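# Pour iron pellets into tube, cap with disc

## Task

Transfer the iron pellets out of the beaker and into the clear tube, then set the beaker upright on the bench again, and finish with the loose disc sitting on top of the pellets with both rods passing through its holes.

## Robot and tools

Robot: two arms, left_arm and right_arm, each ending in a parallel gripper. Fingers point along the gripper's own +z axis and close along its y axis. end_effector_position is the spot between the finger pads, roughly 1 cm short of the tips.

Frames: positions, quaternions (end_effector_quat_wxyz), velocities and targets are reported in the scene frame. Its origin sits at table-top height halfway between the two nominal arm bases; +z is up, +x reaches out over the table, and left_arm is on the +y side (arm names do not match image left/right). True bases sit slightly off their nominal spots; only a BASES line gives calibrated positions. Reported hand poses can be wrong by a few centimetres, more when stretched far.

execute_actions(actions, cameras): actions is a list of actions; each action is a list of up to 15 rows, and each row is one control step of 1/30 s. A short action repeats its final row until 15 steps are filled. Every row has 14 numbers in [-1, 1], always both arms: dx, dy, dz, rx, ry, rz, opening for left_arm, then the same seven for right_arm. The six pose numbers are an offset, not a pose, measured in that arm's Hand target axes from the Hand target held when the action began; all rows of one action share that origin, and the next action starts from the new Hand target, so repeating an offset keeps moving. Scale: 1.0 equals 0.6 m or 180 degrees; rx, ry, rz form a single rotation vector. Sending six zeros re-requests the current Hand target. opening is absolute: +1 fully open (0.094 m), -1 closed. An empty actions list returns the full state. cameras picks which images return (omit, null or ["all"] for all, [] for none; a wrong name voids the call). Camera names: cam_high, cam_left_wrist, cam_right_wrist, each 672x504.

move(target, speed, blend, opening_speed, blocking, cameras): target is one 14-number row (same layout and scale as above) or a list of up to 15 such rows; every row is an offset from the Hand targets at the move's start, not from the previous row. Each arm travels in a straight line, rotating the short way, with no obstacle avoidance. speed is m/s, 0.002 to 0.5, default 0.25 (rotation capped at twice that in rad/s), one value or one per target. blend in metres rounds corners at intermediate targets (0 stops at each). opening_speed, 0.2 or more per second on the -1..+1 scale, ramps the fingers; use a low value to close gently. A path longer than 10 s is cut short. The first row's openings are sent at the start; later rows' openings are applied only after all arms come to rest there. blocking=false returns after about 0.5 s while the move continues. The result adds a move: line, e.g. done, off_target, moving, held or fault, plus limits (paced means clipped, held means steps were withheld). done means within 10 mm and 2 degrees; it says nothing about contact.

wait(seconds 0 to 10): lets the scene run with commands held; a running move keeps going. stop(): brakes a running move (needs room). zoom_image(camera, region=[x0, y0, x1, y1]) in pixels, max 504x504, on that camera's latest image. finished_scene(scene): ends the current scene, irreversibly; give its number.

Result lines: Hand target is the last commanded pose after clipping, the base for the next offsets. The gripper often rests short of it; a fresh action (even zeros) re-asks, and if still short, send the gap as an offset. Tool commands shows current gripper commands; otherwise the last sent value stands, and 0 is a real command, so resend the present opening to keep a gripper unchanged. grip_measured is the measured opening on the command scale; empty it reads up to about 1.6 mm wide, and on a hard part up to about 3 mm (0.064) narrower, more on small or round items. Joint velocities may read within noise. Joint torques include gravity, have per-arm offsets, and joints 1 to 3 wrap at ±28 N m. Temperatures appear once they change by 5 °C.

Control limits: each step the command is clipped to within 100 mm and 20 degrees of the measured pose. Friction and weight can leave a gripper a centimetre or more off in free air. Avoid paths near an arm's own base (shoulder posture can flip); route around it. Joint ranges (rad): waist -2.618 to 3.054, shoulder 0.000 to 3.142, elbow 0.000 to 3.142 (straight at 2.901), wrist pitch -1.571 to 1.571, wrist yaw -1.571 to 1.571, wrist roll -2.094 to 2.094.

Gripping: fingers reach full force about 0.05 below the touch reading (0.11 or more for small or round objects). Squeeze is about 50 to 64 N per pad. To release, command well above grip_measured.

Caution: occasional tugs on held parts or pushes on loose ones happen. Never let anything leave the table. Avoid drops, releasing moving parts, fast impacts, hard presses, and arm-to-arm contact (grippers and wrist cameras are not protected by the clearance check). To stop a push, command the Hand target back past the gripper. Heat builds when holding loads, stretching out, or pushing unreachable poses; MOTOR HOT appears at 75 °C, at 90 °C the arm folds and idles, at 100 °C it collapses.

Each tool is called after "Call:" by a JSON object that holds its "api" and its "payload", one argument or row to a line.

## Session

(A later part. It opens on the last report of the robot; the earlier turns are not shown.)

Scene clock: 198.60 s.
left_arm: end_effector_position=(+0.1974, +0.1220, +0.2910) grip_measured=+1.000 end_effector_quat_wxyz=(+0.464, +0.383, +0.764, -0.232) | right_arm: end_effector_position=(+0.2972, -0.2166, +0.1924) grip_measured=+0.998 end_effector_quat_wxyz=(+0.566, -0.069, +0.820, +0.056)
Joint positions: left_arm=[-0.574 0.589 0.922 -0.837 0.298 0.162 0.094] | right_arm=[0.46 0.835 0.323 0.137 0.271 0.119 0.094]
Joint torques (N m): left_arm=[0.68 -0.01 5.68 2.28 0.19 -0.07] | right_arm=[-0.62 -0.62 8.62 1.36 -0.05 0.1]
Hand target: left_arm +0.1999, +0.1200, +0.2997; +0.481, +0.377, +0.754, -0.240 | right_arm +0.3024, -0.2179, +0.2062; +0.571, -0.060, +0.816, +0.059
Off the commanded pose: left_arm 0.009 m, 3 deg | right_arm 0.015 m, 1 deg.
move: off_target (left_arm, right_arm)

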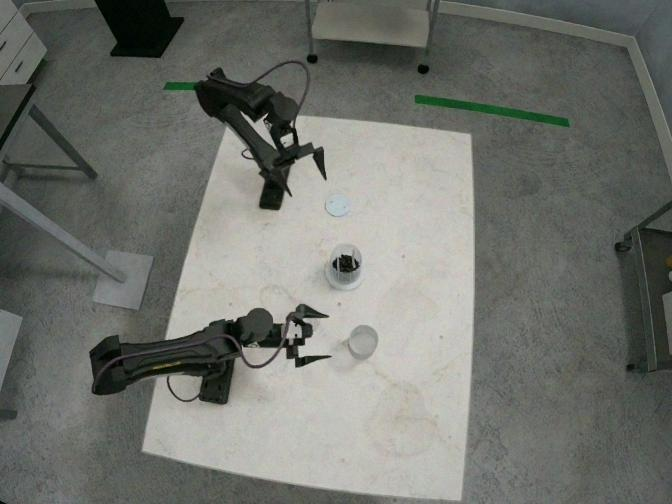

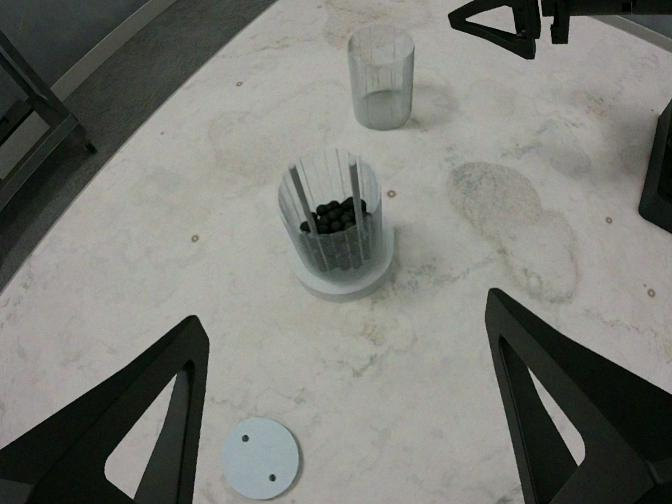

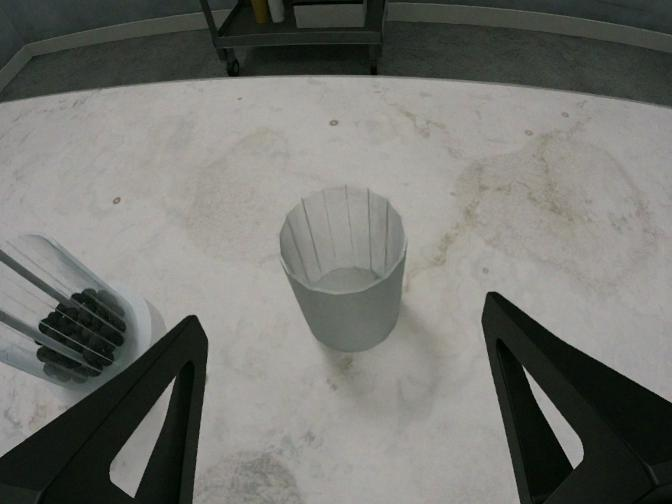

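Call:
{"api": "move", "payload": {
  "target": [0.293, 0.1425, 0.0405, 0.1805, 0.3293, 0.2827, 1, 0, 0, 0, 0, 0, 0, 1],
  "speed": 0.2
}}

Scene clock: 208.73 s.
left_arm: end_effector_position=(+0.2374, +0.2145, +0.1323) grip_measured=+1.000 end_effector_quat_wxyz=(+0.001, +0.817, +0.577, +0.003) | right_arm: end_effector_position=(+0.2973, -0.2172, +0.1921) grip_measured=+0.998 end_effector_quat_wxyz=(+0.565, -0.069, +0.820, +0.055)
Joint positions: left_arm=[-0.353 1.33 1.092 -1.327 -0.004 1.541 0.094] | right_arm=[0.459 0.835 0.323 0.135 0.271 0.119 0.094]
Joint torques (N m): left_arm=[-1.02 -3.21 5.23 0.44 0.02 0.09] | right_arm=[-0.58 -0.75 8.65 1.37 0.01 0.12]
Hand target: left_arm +0.2372, +0.2132, +0.1302; +0.000, +0.822, +0.570, +0.000 | right_arm +0.3024, -0.2179, +0.2062; +0.571, -0.060, +0.816, +0.059
Off the commanded pose: left_arm 0.002 m, 1 deg | right_arm 0.015 m, 1 deg.
move: off_target (right_arm)

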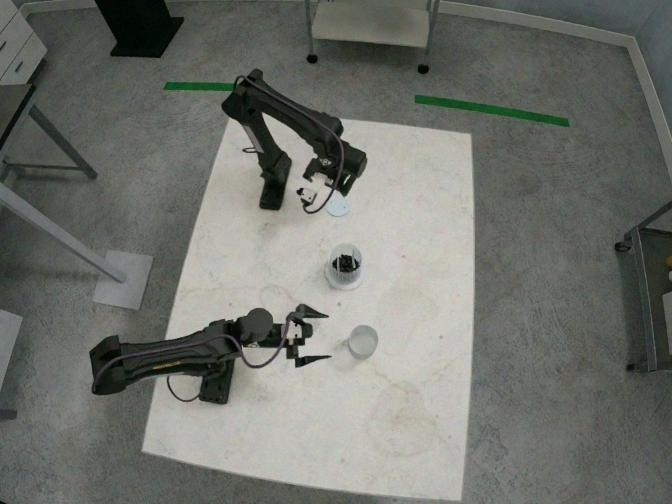

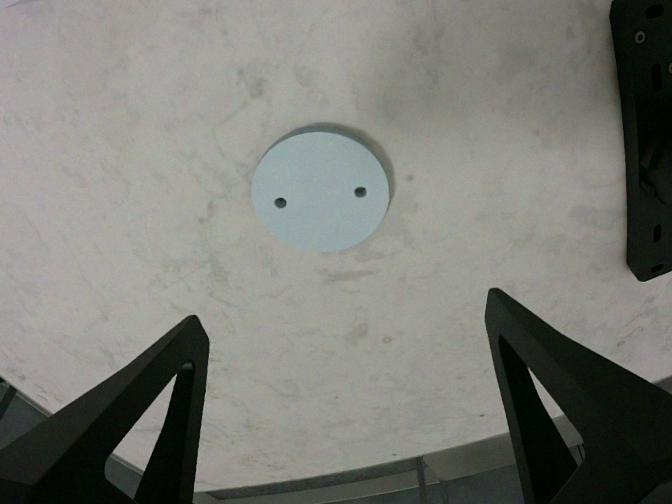

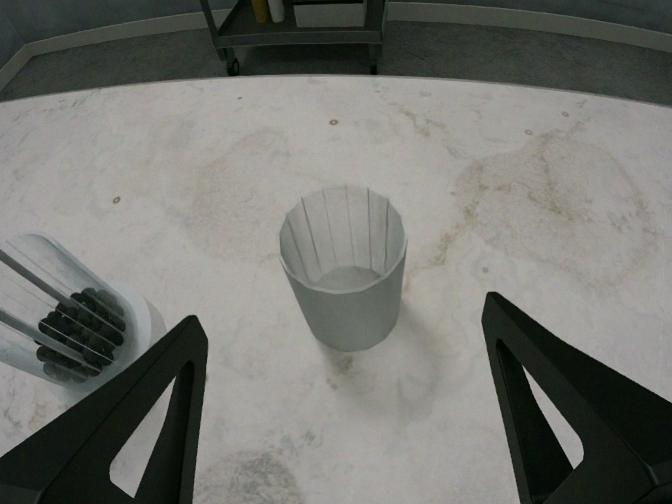

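Call:
{"api": "move", "payload": {
  "target": [0.04, 0.0117, 0.1, 0, 0, -0.0133, 1, 0, 0, 0, 0, 0, 0, 1],
  "speed": 0.12,
  "cameras": ["cam_left_wrist", "cam_high"]
}}

Scene clock: 212.20 s.
left_arm: end_effector_position=(+0.2500, +0.2344, +0.0722) grip_measured=+1.000 end_effector_quat_wxyz=(-0.003, +0.805, +0.593, +0.001) | right_arm: end_effector_position=(+0.2973, -0.2172, +0.1921) grip_measured=+0.998 end_effector_quat_wxyz=(+0.565, -0.069, +0.820, +0.055)
Joint positions: left_arm=[-0.247 1.393 0.901 -1.082 -0.006 1.609 0.094] | right_arm=[0.459 0.835 0.323 0.135 0.271 0.119 0.094]
Joint torques (N m): left_arm=[0.65 -3.49 5.39 0.51 0.02 0.14] | right_arm=[-0.53 -0.7 8.76 1.39 -0.02 0.08]
Hand target: left_arm +0.2522, +0.2333, +0.0702; +0.000, +0.810, +0.587, +0.000 | right_arm +0.3024, -0.2179, +0.2062; +0.571, -0.060, +0.816, +0.059
Off the commanded pose: left_arm 0.003 m, 1 deg | right_arm 0.015 m, 1 deg.
move: off_target (right_arm)
Images, in order: cam_high, cam_left_wrist.

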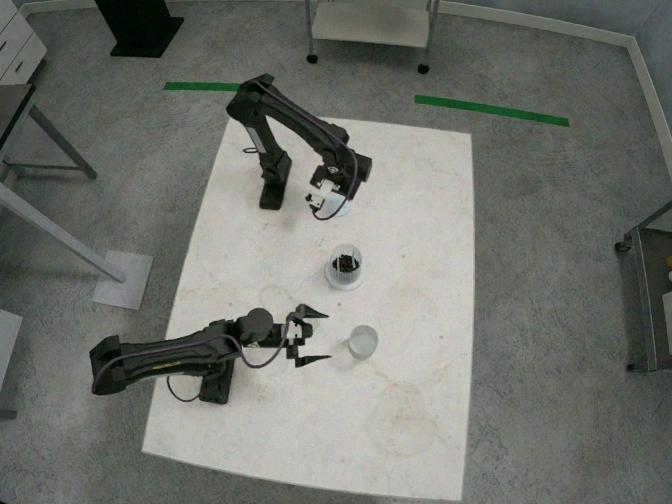

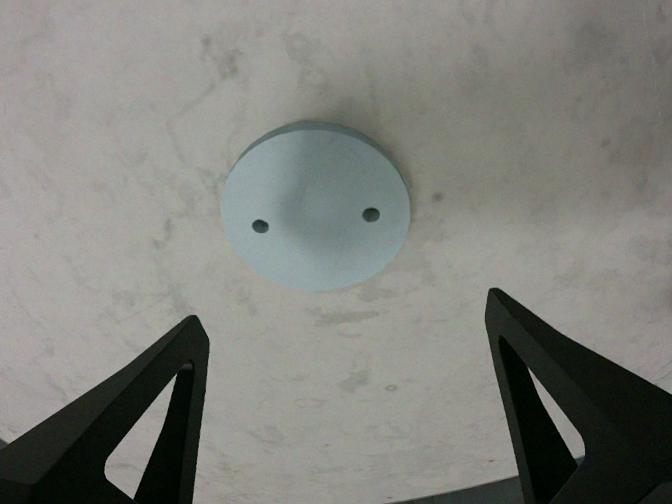

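Call:
{"api": "zoom_image", "payload": {
  "camera": "cam_left_wrist",
  "region": [190, 100, 440, 310]
}}

Scaled by 2.016 from the camera's 672x504 image, which has a finer 960x720 frame.

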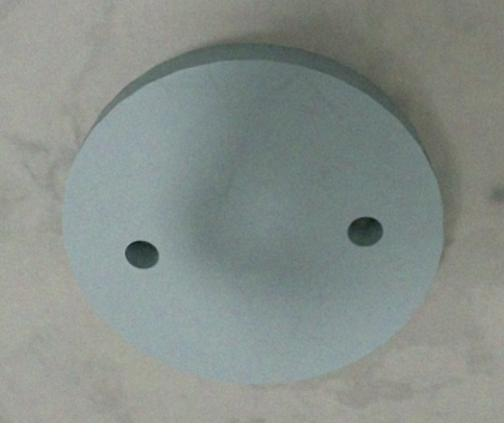

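Call:
{"api": "move", "payload": {
  "target": [-0.0033, 0.0240, 0, 0.0287, 0, 0, 1, 0, 0, 0, 0, 0, 0, 1],
  "speed": 0.1,
  "cameras": ["cam_left_wrist"]
}}

Call:
{"api": "zoom_image", "payload": {
  "camera": "cam_left_wrist",
  "region": [220, 100, 470, 310]
}}

Scene clock: 218.60 s.
left_arm: end_effector_position=(+0.2635, +0.2311, +0.0666) grip_measured=+1.000 end_effector_quat_wxyz=(-0.035, +0.805, +0.592, -0.023) | right_arm: end_effector_position=(+0.2973, -0.2172, +0.1921) grip_measured=+0.998 end_effector_quat_wxyz=(+0.565, -0.069, +0.820, +0.055)
Joint positions: left_arm=[-0.247 1.534 0.999 -1.12 -0.008 1.61 0.094] | right_arm=[0.459 0.835 0.323 0.135 0.271 0.119 0.094]
Joint torques (N m): left_arm=[-0.94 -4.49 7.41 0.08 0.02 -0.06] | right_arm=[-0.61 -0.59 8.72 1.38 0.01 0.1]
Hand target: left_arm +0.2653, +0.2269, +0.0702; -0.037, +0.809, +0.586, -0.026 | right_arm +0.3024, -0.2179, +0.2062; +0.571, -0.060, +0.816, +0.059
Off the commanded pose: left_arm 0.006 m, 1 deg | right_arm 0.015 m, 1 deg.
move: off_target (right_arm)
Images, in order: cam_left_wrist.

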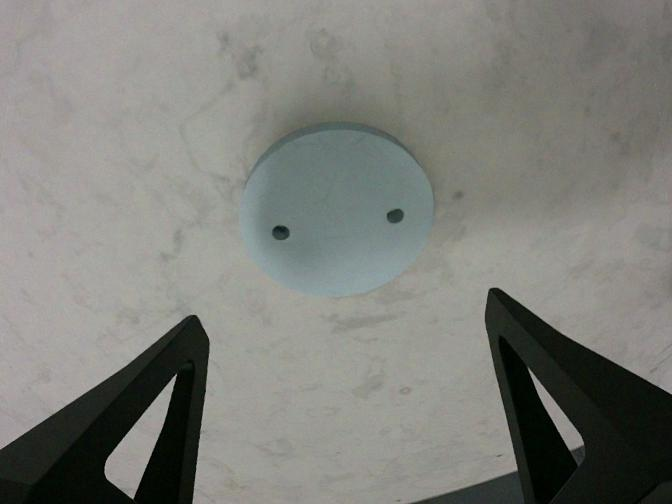

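Scaled by 2.016 from the camera's 672x504 image, which has a finer 960x720 frame.

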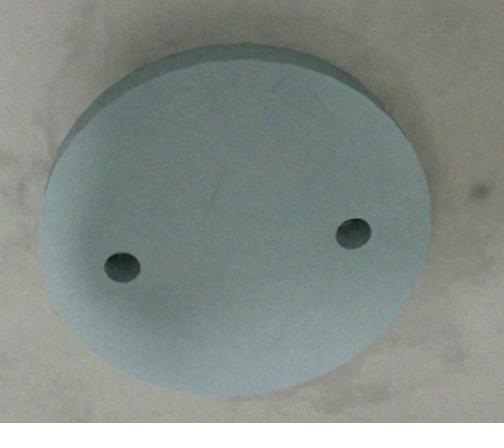

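Call:
{"api": "move", "payload": {
  "target": [-0.0067, 0, 0.052, 0, 0, 0, 1, 0, 0, 0, 0, 0, 0, 1],
  "speed": 0.08,
  "cameras": ["cam_left_wrist"]
}}

Call:
{"api": "zoom_image", "payload": {
  "camera": "cam_left_wrist",
  "region": [170, 120, 520, 400]
}}

Scene clock: 222.60 s.
left_arm: end_effector_position=(+0.2608, +0.2271, +0.0422) grip_measured=+1.000 end_effector_quat_wxyz=(-0.037, +0.811, +0.584, -0.024) | right_arm: end_effector_position=(+0.2973, -0.2172, +0.1921) grip_measured=+0.998 end_effector_quat_wxyz=(+0.565, -0.069, +0.820, +0.055)
Joint positions: left_arm=[-0.267 1.565 0.925 -1.019 -0.008 1.609 0.094] | right_arm=[0.459 0.835 0.323 0.135 0.271 0.119 0.094]
Joint torques (N m): left_arm=[-0.62 -4.53 4.81 0.33 0.04 -0.1] | right_arm=[-0.62 -0.72 8.77 1.38 -0.01 0.12]
Hand target: left_arm +0.2614, +0.2240, +0.0392; -0.037, +0.809, +0.586, -0.026 | right_arm +0.3024, -0.2179, +0.2062; +0.571, -0.060, +0.816, +0.059
Off the commanded pose: left_arm 0.004 m, 0 deg | right_arm 0.015 m, 1 deg.
move: off_target (right_arm)
Images, in order: cam_left_wrist.

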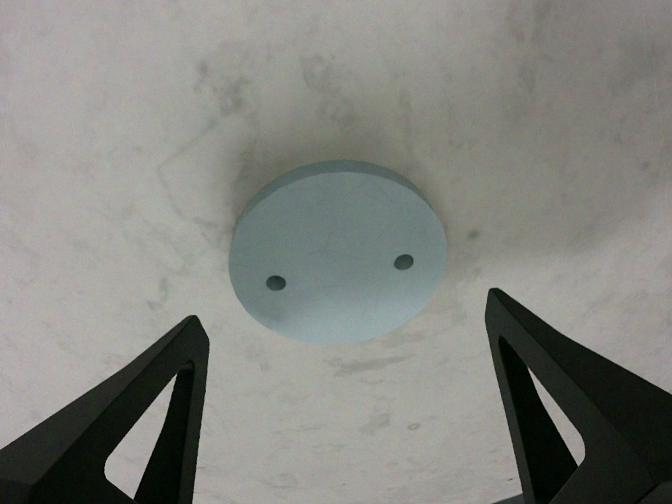

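Scaled by 1.440 from the camera's 672x504 image, which has a finer 960x720 frame.

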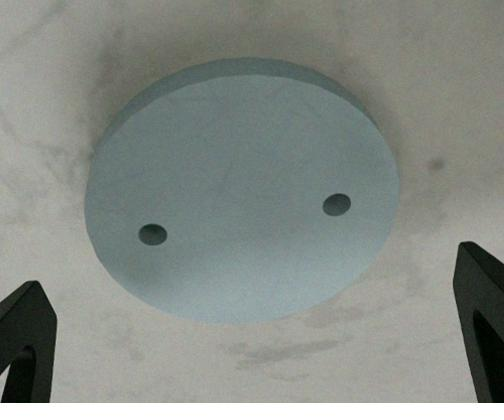

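Call:
{"api": "move", "payload": {
  "target": [0, 0.0017, 0.0265, 0, 0, 0, 1, 0, 0, 0, 0, 0, 0, 1],
  "speed": 0.05,
  "cameras": ["cam_left_wrist"]
}}

Call:
{"api": "zoom_image", "payload": {
  "camera": "cam_left_wrist",
  "region": [170, 150, 520, 430]
}}

Scene clock: 224.47 s.
left_arm: end_effector_position=(+0.2609, +0.2270, +0.0266) grip_measured=+1.000 end_effector_quat_wxyz=(-0.036, +0.811, +0.584, -0.024) | right_arm: end_effector_position=(+0.2973, -0.2172, +0.1921) grip_measured=+0.998 end_effector_quat_wxyz=(+0.565, -0.069, +0.820, +0.055)
Joint positions: left_arm=[-0.267 1.591 0.884 -0.95 -0.008 1.609 0.094] | right_arm=[0.459 0.835 0.323 0.135 0.271 0.119 0.094]
Joint torques (N m): left_arm=[-0.49 -4.53 4.53 0.3 0.04 -0.15] | right_arm=[-0.75 -0.7 8.69 1.37 -0.01 0.11]
Hand target: left_arm +0.2610, +0.2241, +0.0232; -0.037, +0.809, +0.586, -0.026 | right_arm +0.3024, -0.2179, +0.2062; +0.571, -0.060, +0.816, +0.059
Off the commanded pose: left_arm 0.004 m, 0 deg | right_arm 0.015 m, 1 deg.
move: off_target (right_arm)
Images, in order: cam_left_wrist.

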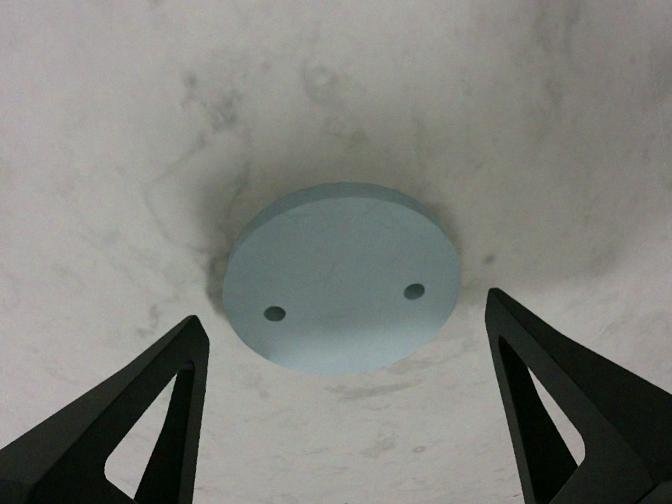

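Scaled by 1.440 from the camera's 672x504 image, which has a finer 960x720 frame.

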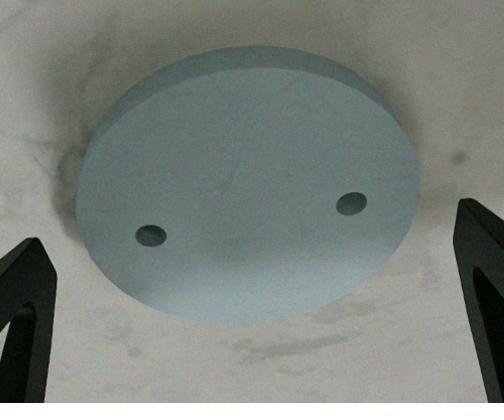

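Call:
{"api": "zoom_image", "payload": {
  "camera": "cam_left_wrist",
  "region": [460, 270, 560, 370]
}}

Call:
{"api": "zoom_image", "payload": {
  "camera": "cam_left_wrist",
  "region": [140, 290, 240, 390]
}}

Scaled by 5.040 from the camera's 672x504 image, which has a finer 960x720 frame.

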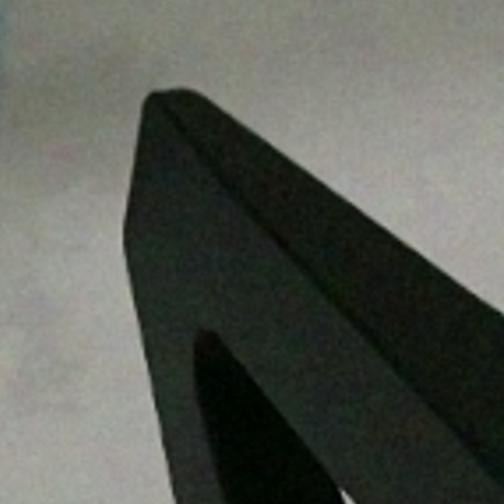

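Scaled by 5.040 from the camera's 672x504 image, which has a finer 960x720 frame.

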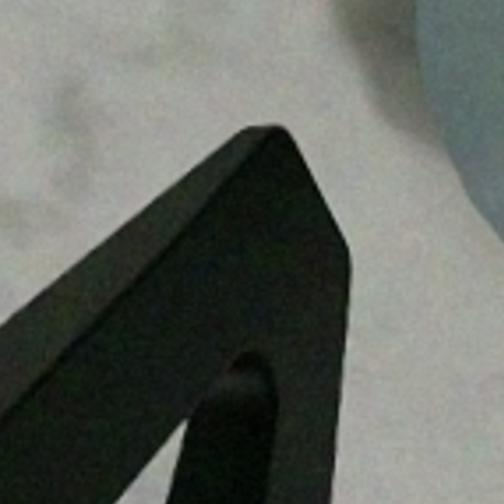

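Call:
{"api": "move", "payload": {
  "target": [-0.003, 0.0013, 0.0133, 0, 0, 0, 1, 0, 0, 0, 0, 0, 0, 1],
  "speed": 0.04,
  "cameras": ["cam_left_wrist"]
}}

Call:
{"api": "zoom_image", "payload": {
  "camera": "cam_left_wrist",
  "region": [170, 150, 520, 430]
}}

Scene clock: 229.13 s.
left_arm: end_effector_position=(+0.2609, +0.2259, +0.0186) grip_measured=+1.000 end_effector_quat_wxyz=(-0.036, +0.810, +0.585, -0.023) | right_arm: end_effector_position=(+0.2973, -0.2172, +0.1921) grip_measured=+0.998 end_effector_quat_wxyz=(+0.565, -0.069, +0.820, +0.055)
Joint positions: left_arm=[-0.272 1.608 0.865 -0.915 -0.008 1.603 0.094] | right_arm=[0.459 0.835 0.323 0.135 0.271 0.119 0.094]
Joint torques (N m): left_arm=[-0.64 -4.51 4.53 0.37 -0.02 -0.09] | right_arm=[-0.72 -0.66 8.72 1.38 -0.02 0.1]
Hand target: left_arm +0.2605, +0.2224, +0.0152; -0.037, +0.809, +0.586, -0.026 | right_arm +0.3024, -0.2179, +0.2062; +0.571, -0.060, +0.816, +0.059
Off the commanded pose: left_arm 0.005 m, 0 deg | right_arm 0.015 m, 1 deg.
move: off_target (right_arm)
Images, in order: cam_left_wrist.

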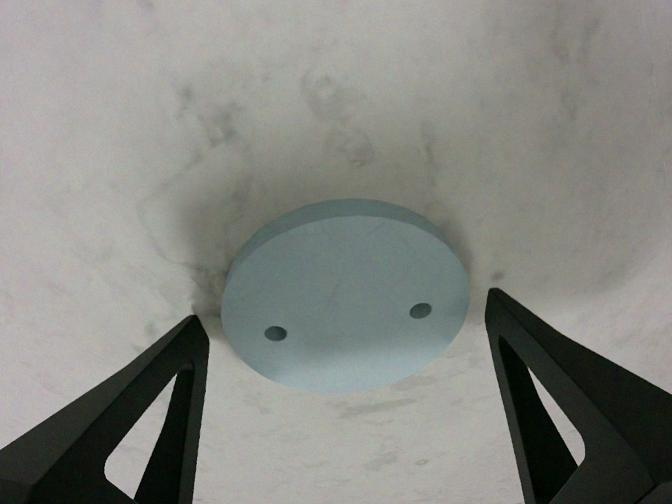

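Scaled by 1.440 from the camera's 672x504 image, which has a finer 960x720 frame.

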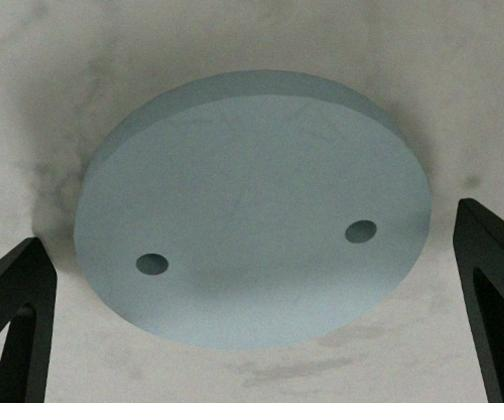

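Call:
{"api": "zoom_image", "payload": {
  "camera": "cam_left_wrist",
  "region": [150, 270, 260, 380]
}}

Call:
{"api": "zoom_image", "payload": {
  "camera": "cam_left_wrist",
  "region": [440, 250, 550, 360]
}}

Scaled by 4.582 from the camera's 672x504 image, which has a finer 960x720 frame.

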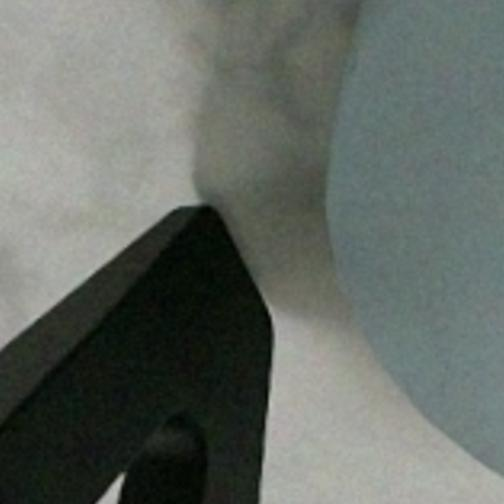

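Scaled by 4.582 from the camera's 672x504 image, which has a finer 960x720 frame.

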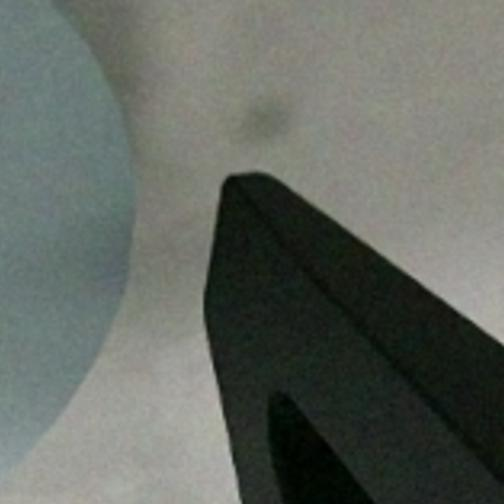

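Call:
{"api": "move", "payload": {
  "target": [0, 0, 0.0033, 0, 0, 0, 1, 0, 0, 0, 0, 0, 0, 1],
  "speed": 0.02,
  "cameras": ["cam_left_wrist"]
}}

Call:
{"api": "zoom_image", "payload": {
  "camera": "cam_left_wrist",
  "region": [150, 270, 260, 380]
}}

Call:
{"api": "zoom_image", "payload": {
  "camera": "cam_left_wrist",
  "region": [440, 250, 550, 360]
}}

Scene clock: 231.47 s.
left_arm: end_effector_position=(+0.2615, +0.2258, +0.0175) grip_measured=+1.000 end_effector_quat_wxyz=(-0.035, +0.810, +0.585, -0.022) | right_arm: end_effector_position=(+0.2973, -0.2172, +0.1921) grip_measured=+0.998 end_effector_quat_wxyz=(+0.565, -0.069, +0.820, +0.055)
Joint positions: left_arm=[-0.272 1.608 0.861 -0.906 -0.008 1.601 0.094] | right_arm=[0.459 0.835 0.323 0.135 0.271 0.119 0.094]
Joint torques (N m): left_arm=[-0.73 -4.23 4.53 0.34 0.04 -0.11] | right_arm=[-0.47 -0.79 8.72 1.4 0.01 0.1]
Hand target: left_arm +0.2604, +0.2225, +0.0132; -0.037, +0.809, +0.586, -0.026 | right_arm +0.3024, -0.2179, +0.2062; +0.571, -0.060, +0.816, +0.059
Off the commanded pose: left_arm 0.006 m, 1 deg | right_arm 0.015 m, 1 deg.
move: off_target (right_arm)
Images, in order: cam_left_wrist.

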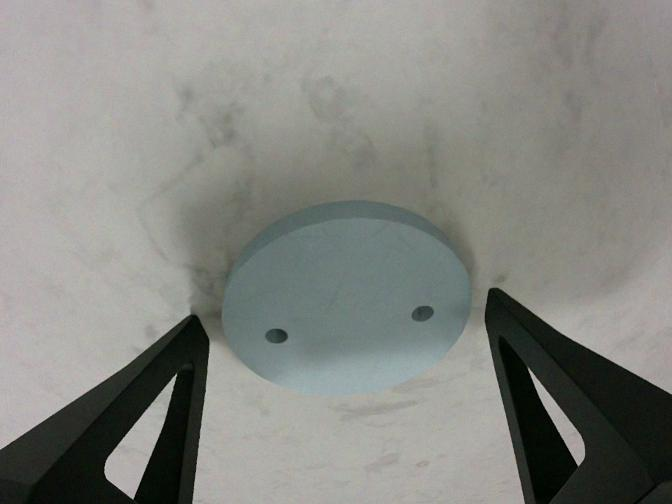

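Scaled by 4.582 from the camera's 672x504 image, which has a finer 960x720 frame.

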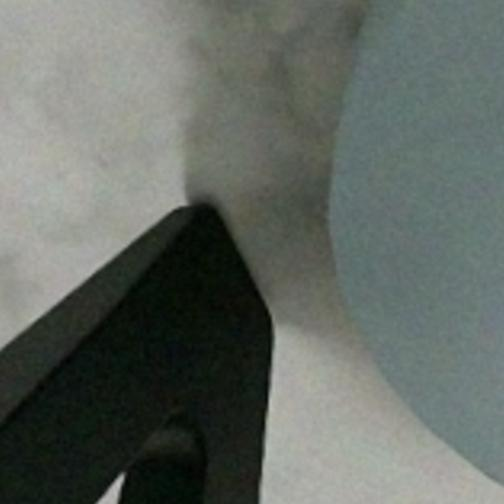

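Scaled by 4.582 from the camera's 672x504 image, which has a finer 960x720 frame.

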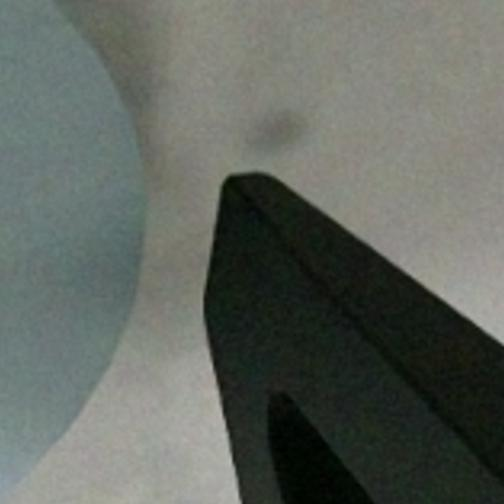

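Call:
{"api": "move", "payload": {
  "target": [0, 0, -0.001, -0.0095, 0, 0, 1, 0, 0, 0, 0, 0, 0, 1],
  "speed": 0.03,
  "cameras": ["cam_left_wrist"]
}}

Call:
{"api": "zoom_image", "payload": {
  "camera": "cam_left_wrist",
  "region": [150, 270, 260, 380]
}}

Call:
{"api": "zoom_image", "payload": {
  "camera": "cam_left_wrist",
  "region": [440, 250, 550, 360]
}}

Scene clock: 233.70 s.
left_arm: end_effector_position=(+0.2610, +0.2259, +0.0161) grip_measured=+1.000 end_effector_quat_wxyz=(-0.032, +0.810, +0.585, -0.020) | right_arm: end_effector_position=(+0.2973, -0.2172, +0.1921) grip_measured=+0.998 end_effector_quat_wxyz=(+0.565, -0.069, +0.820, +0.055)
Joint positions: left_arm=[-0.272 1.603 0.85 -0.893 -0.008 1.601 0.094] | right_arm=[0.459 0.835 0.323 0.135 0.271 0.119 0.094]
Joint torques (N m): left_arm=[-0.87 -6.48 3.43 0.51 0.07 -0.12] | right_arm=[-0.61 -0.58 8.64 1.41 -0.06 0.1]
Hand target: left_arm +0.2604, +0.2224, +0.0138; -0.024, +0.809, +0.587, -0.017 | right_arm +0.3024, -0.2179, +0.2062; +0.571, -0.060, +0.816, +0.059
Off the commanded pose: left_arm 0.004 m, 1 deg | right_arm 0.015 m, 1 deg.
move: off_target (right_arm)
Images, in order: cam_left_wrist.

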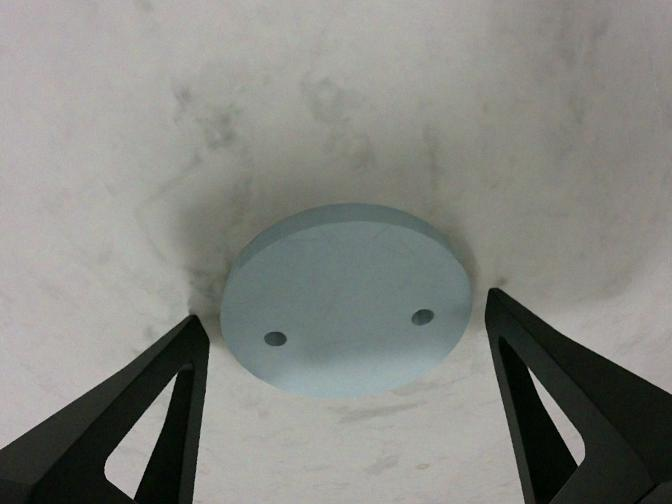

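Scaled by 4.582 from the camera's 672x504 image, which has a finer 960x720 frame.

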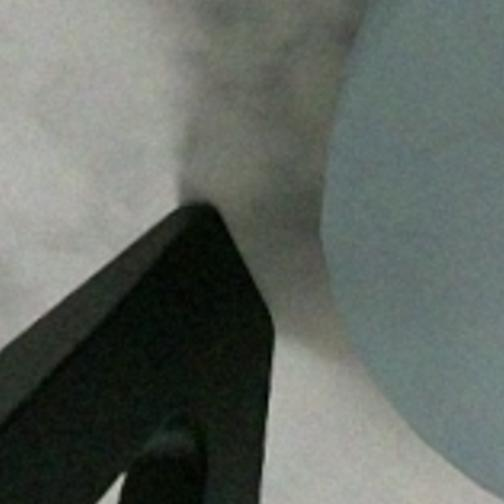

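Scaled by 4.582 from the camera's 672x504 image, which has a finer 960x720 frame.

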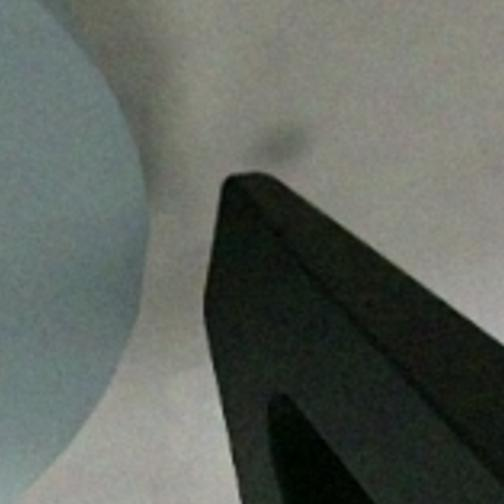

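Call:
{"api": "move", "payload": {
  "target": [0, 0, 0, 0, 0, 0, 0.58, 0, 0, 0, 0, 0, 0, 1],
  "opening_speed": 0.2,
  "cameras": ["cam_left_wrist"]
}}

Call:
{"api": "zoom_image", "payload": {
  "camera": "cam_left_wrist",
  "region": [170, 150, 520, 430]
}}

Scene clock: 236.77 s.
left_arm: end_effector_position=(+0.2670, +0.2241, +0.0146) grip_measured=+0.642 end_effector_quat_wxyz=(-0.021, +0.810, +0.586, -0.012) | right_arm: end_effector_position=(+0.2973, -0.2172, +0.1921) grip_measured=+0.998 end_effector_quat_wxyz=(+0.565, -0.069, +0.820, +0.055)
Joint positions: left_arm=[-0.272 1.603 0.845 -0.861 -0.008 1.601 0.077] | right_arm=[0.459 0.835 0.323 0.135 0.271 0.119 0.094]
Joint torques (N m): left_arm=[-0.77 -6.82 3.73 0.23 0.07 -0.09] | right_arm=[-0.58 -0.73 8.62 1.4 -0.04 0.07]
Hand target: left_arm +0.2604, +0.2224, +0.0138; -0.024, +0.809, +0.587, -0.017 | right_arm +0.3024, -0.2179, +0.2062; +0.571, -0.060, +0.816, +0.059
Off the commanded pose: left_arm 0.007 m, 1 deg | right_arm 0.015 m, 1 deg.
move: off_target (right_arm)
Images, in order: cam_left_wrist.

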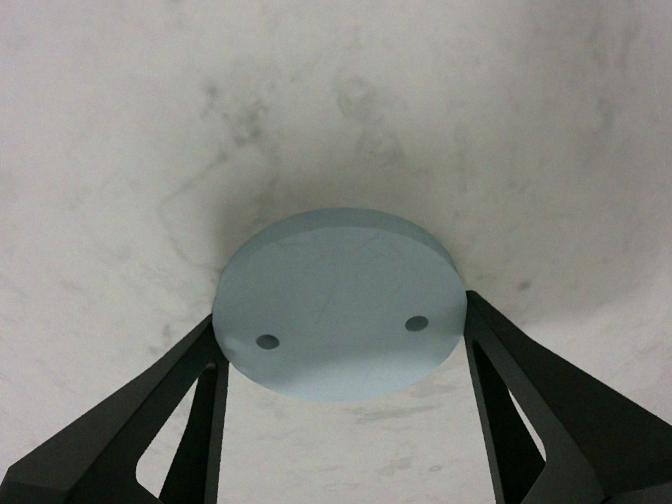

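Scaled by 1.440 from the camera's 672x504 image, which has a finer 960x720 frame.

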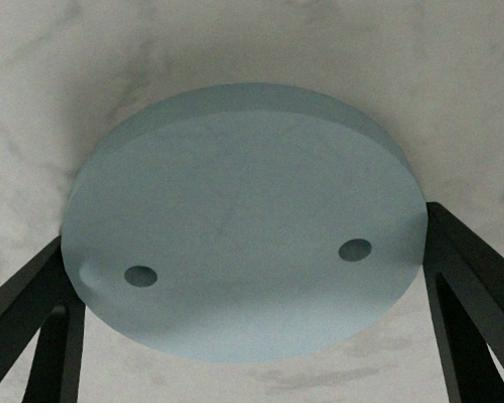

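Call:
{"api": "move", "payload": {
  "target": [0, 0, 0, 0, 0, 0, 0.42, 0, 0, 0, 0, 0, 0, 1],
  "opening_speed": 0.3,
  "cameras": ["cam_left_wrist"]
}}

Scene clock: 239.83 s.
left_arm: end_effector_position=(+0.2670, +0.2241, +0.0146) grip_measured=+0.642 end_effector_quat_wxyz=(-0.021, +0.810, +0.586, -0.012) | right_arm: end_effector_position=(+0.2973, -0.2172, +0.1921) grip_measured=+0.998 end_effector_quat_wxyz=(+0.565, -0.069, +0.820, +0.055)
Joint positions: left_arm=[-0.272 1.603 0.845 -0.861 -0.008 1.601 0.077] | right_arm=[0.459 0.835 0.323 0.135 0.271 0.119 0.094]
Joint torques (N m): left_arm=[-0.77 -6.6 3.86 0.3 0.06 -0.11] | right_arm=[-0.57 -0.79 8.75 1.4 -0.01 0.1]
Hand target: left_arm +0.2604, +0.2224, +0.0138; -0.024, +0.809, +0.587, -0.017 | right_arm +0.3024, -0.2179, +0.2062; +0.571, -0.060, +0.816, +0.059
Off the commanded pose: left_arm 0.007 m, 1 deg | right_arm 0.015 m, 1 deg.
move: off_target (right_arm)
Images, in order: cam_left_wrist.

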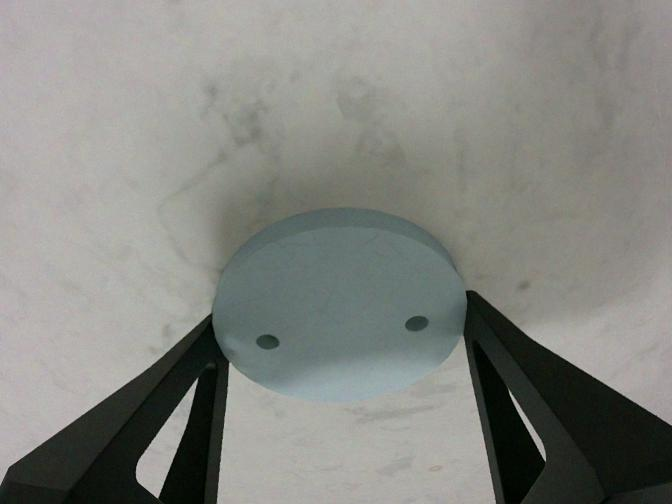

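Call:
{"api": "move", "payload": {
  "target": [0.0, -0.0127, -0.2163, 0, 0, 0, 0.42, 0, 0, 0, 0, 0, 0, 1],
  "speed": 0.08
}}

Scene clock: 242.97 s.
left_arm: end_effector_position=(+0.2601, +0.2262, +0.1297) grip_measured=+0.642 end_effector_quat_wxyz=(-0.043, +0.809, +0.585, -0.028) | right_arm: end_effector_position=(+0.2973, -0.2172, +0.1921) grip_measured=+0.998 end_effector_quat_wxyz=(+0.565, -0.069, +0.820, +0.055)
Joint positions: left_arm=[-0.272 1.502 1.221 -1.392 -0.008 1.601 0.077] | right_arm=[0.459 0.835 0.323 0.135 0.271 0.119 0.094]
Joint torques (N m): left_arm=[-0.76 -8.72 7.45 0.02 0.09 -0.12] | right_arm=[-0.58 -0.66 8.7 1.38 0.02 0.11]
Hand target: left_arm +0.2605, +0.2223, +0.1438; -0.024, +0.809, +0.587, -0.017 | right_arm +0.3024, -0.2179, +0.2062; +0.571, -0.060, +0.816, +0.059
Off the commanded pose: left_arm 0.015 m, 2 deg | right_arm 0.015 m, 1 deg.
move: off_target (left_arm, right_arm)

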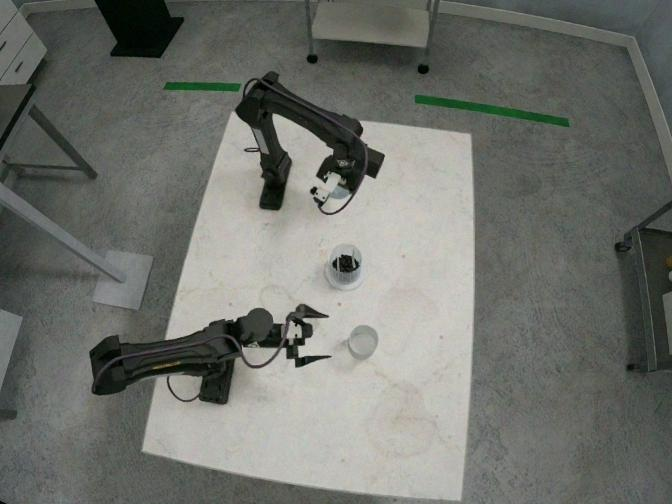

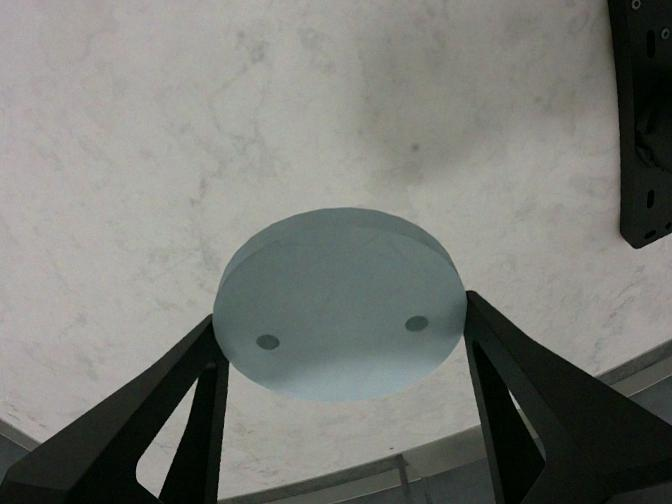

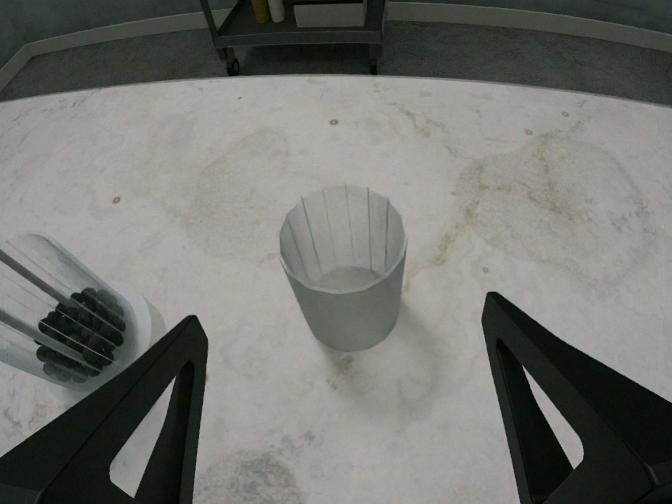

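Call:
{"api": "move", "payload": {
  "target": [-0.2848, 0.0893, -0.1077, -0.0182, 0.0246, -0.2633, 0.42, 0, 0, 0, 0, 0, 0, 1],
  "speed": 0.12
}}

Scene clock: 249.80 s.
left_arm: end_effector_position=(+0.2586, +0.0444, +0.2020) grip_measured=+0.642 end_effector_quat_wxyz=(+0.023, +0.514, +0.857, +0.019) | right_arm: end_effector_position=(+0.2973, -0.2172, +0.1921) grip_measured=+0.998 end_effector_quat_wxyz=(+0.565, -0.069, +0.820, +0.055)
Joint positions: left_arm=[-0.856 1.789 1.824 -1.574 -0.05 0.208 0.077] | right_arm=[0.459 0.835 0.323 0.135 0.271 0.119 0.094]
Joint torques (N m): left_arm=[-0.5 -6.61 7.94 0.33 -0.06 -0.09] | right_arm=[-0.59 -0.68 8.85 1.39 -0.01 0.09]
Hand target: left_arm +0.2619, +0.0420, +0.2050; -0.029, +0.506, +0.861, +0.041 | right_arm +0.3024, -0.2179, +0.2062; +0.571, -0.060, +0.816, +0.059
Off the commanded pose: left_arm 0.005 m, 7 deg | right_arm 0.015 m, 1 deg.
joint sent to its limit (left arm) — joint 4 (wrist pitch), lower limit. The joint targets are off in position and orientation.
move: off_target (left_arm, right_arm)

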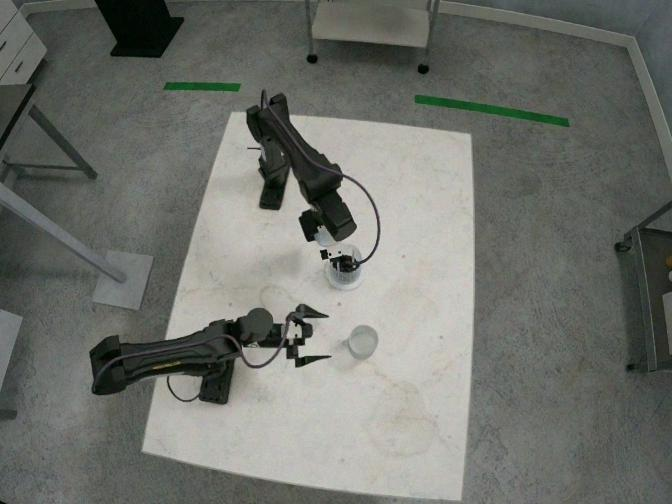

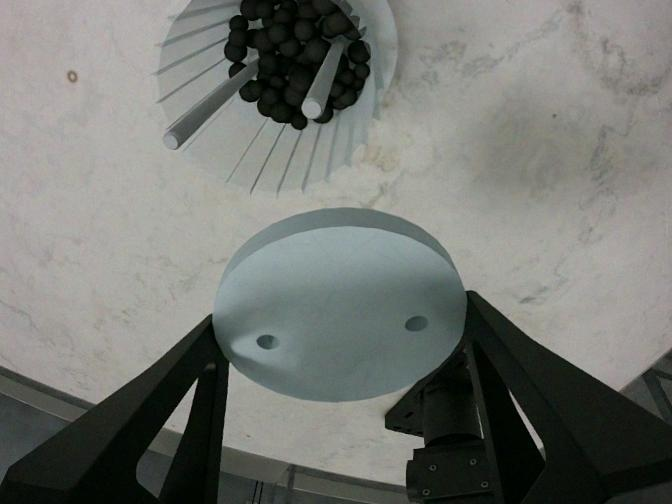

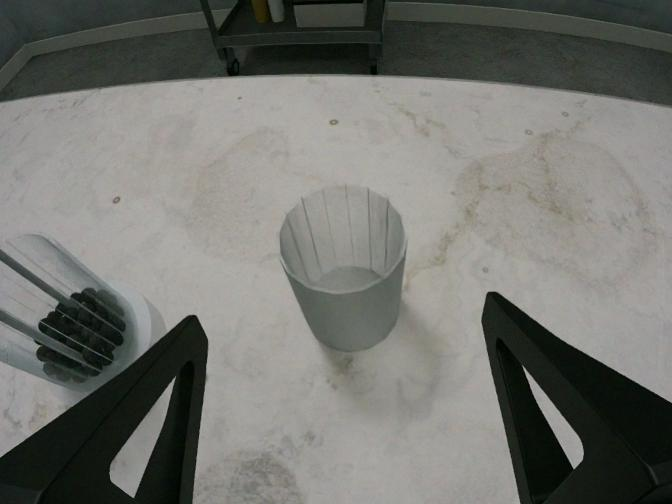

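Call:
{"api": "move", "payload": {
  "target": [0.1053, 0.061, 0.255, 0, 0, 0, 0.42, 0, 0, 0, 0, 0, 0, 1],
  "speed": 0.12,
  "cameras": ["cam_left_wrist", "cam_high"]
}}

Scene clock: 256.17 s.
left_arm: end_effector_position=(+0.2714, +0.0812, +0.0866) grip_measured=+0.642 end_effector_quat_wxyz=(+0.045, +0.526, +0.849, -0.023) | right_arm: end_effector_position=(+0.2973, -0.2172, +0.1921) grip_measured=+0.998 end_effector_quat_wxyz=(+0.565, -0.069, +0.820, +0.055)
Joint positions: left_arm=[-0.701 1.648 1.195 -1.022 0.031 0.389 0.077] | right_arm=[0.459 0.835 0.323 0.135 0.271 0.119 0.094]
Joint torques (N m): left_arm=[3.04 -4.15 1.33 -0.16 -0.94 -0.02] | right_arm=[-0.68 -0.75 8.69 1.38 0 0.11]
Hand target: left_arm +0.2618, +0.1298, +0.0600; -0.029, +0.506, +0.861, +0.041 | right_arm +0.3024, -0.2179, +0.2062; +0.571, -0.060, +0.816, +0.059
Off the commanded pose: left_arm 0.056 m, 11 deg | right_arm 0.015 m, 1 deg.
move: off_target (left_arm, right_arm)
Images, in order: cam_high, cam_left_wrist.

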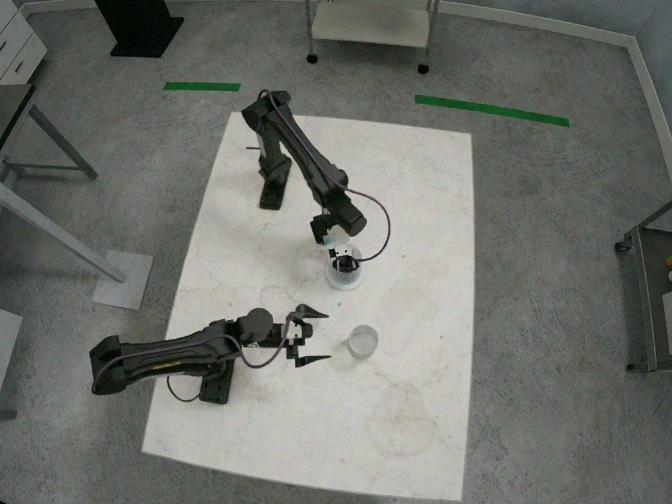

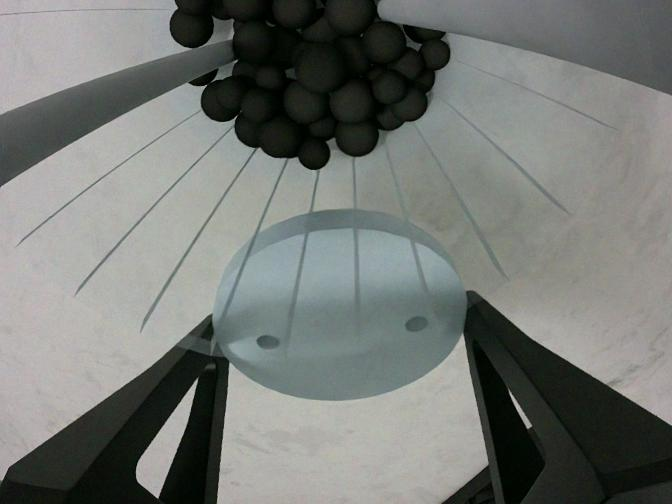

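Call:
{"api": "move", "payload": {
  "target": [
    [-0.088, -0.034, -0.0682, 0.0105, -0.0614, 0.0141, 0.42, 0, 0, 0, 0, 0, 0, 1],
    [-0.0722, -0.0367, -0.276, 0.0105, -0.0614, 0.0141, 0.42, 0, 0, 0, 0, 0, 0, 1]
  ],
  "speed": [0.1, 0.1]
}}

Scene clock: 261.63 s.
left_arm: end_effector_position=(+0.2668, +0.0703, +0.2169) grip_measured=+0.642 end_effector_quat_wxyz=(+0.046, +0.527, +0.848, -0.018) | right_arm: end_effector_position=(+0.2973, -0.2172, +0.1921) grip_measured=+0.998 end_effector_quat_wxyz=(+0.565, -0.069, +0.820, +0.055)
Joint positions: left_arm=[-0.746 1.687 1.763 -1.548 0.015 0.349 0.077] | right_arm=[0.459 0.835 0.323 0.135 0.271 0.119 0.094]
Joint torques (N m): left_arm=[-0.75 -6 7.71 0.43 0.13 -0.08] | right_arm=[-0.58 -0.65 8.84 1.37 0 0.09]
Hand target: left_arm +0.2651, +0.0651, +0.2199; +0.045, +0.526, +0.849, -0.023 | right_arm +0.3024, -0.2179, +0.2062; +0.571, -0.060, +0.816, +0.059
Off the commanded pose: left_arm 0.006 m, 1 deg | right_arm 0.015 m, 1 deg.
move: off_target (right_arm)

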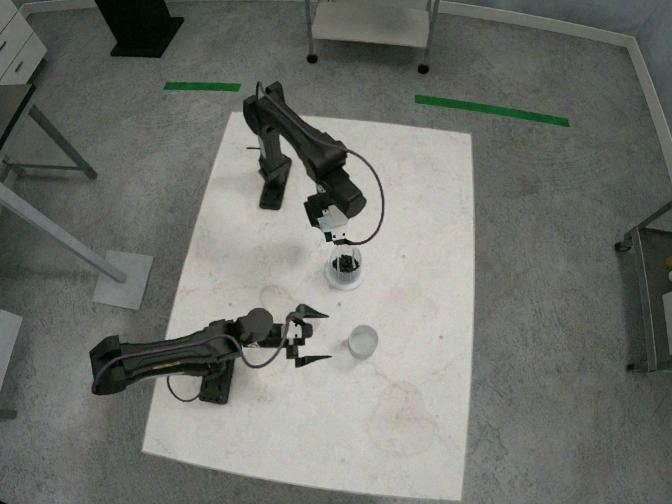

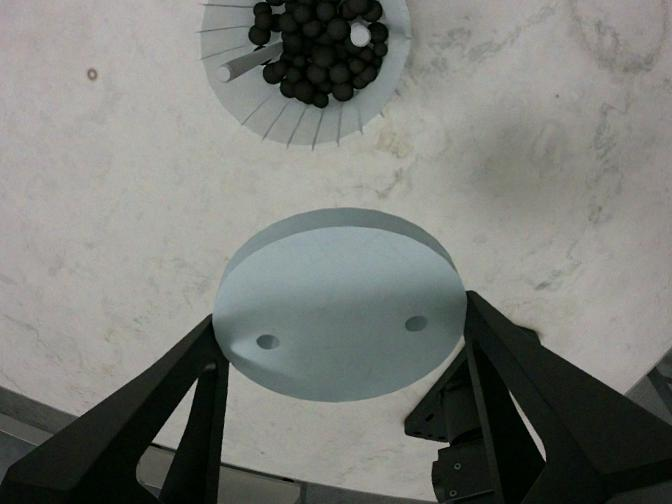

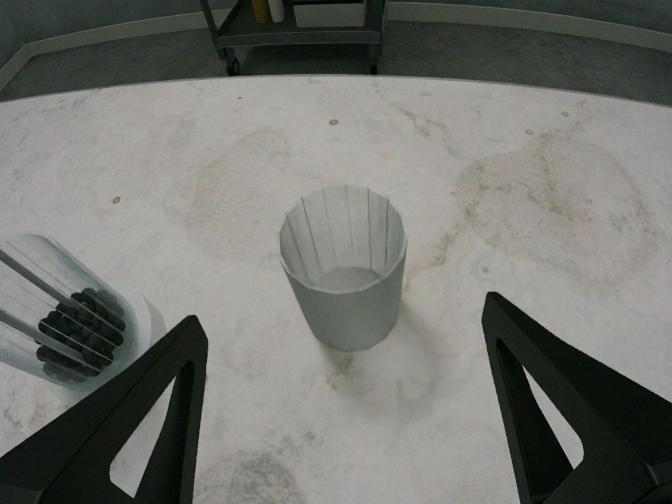

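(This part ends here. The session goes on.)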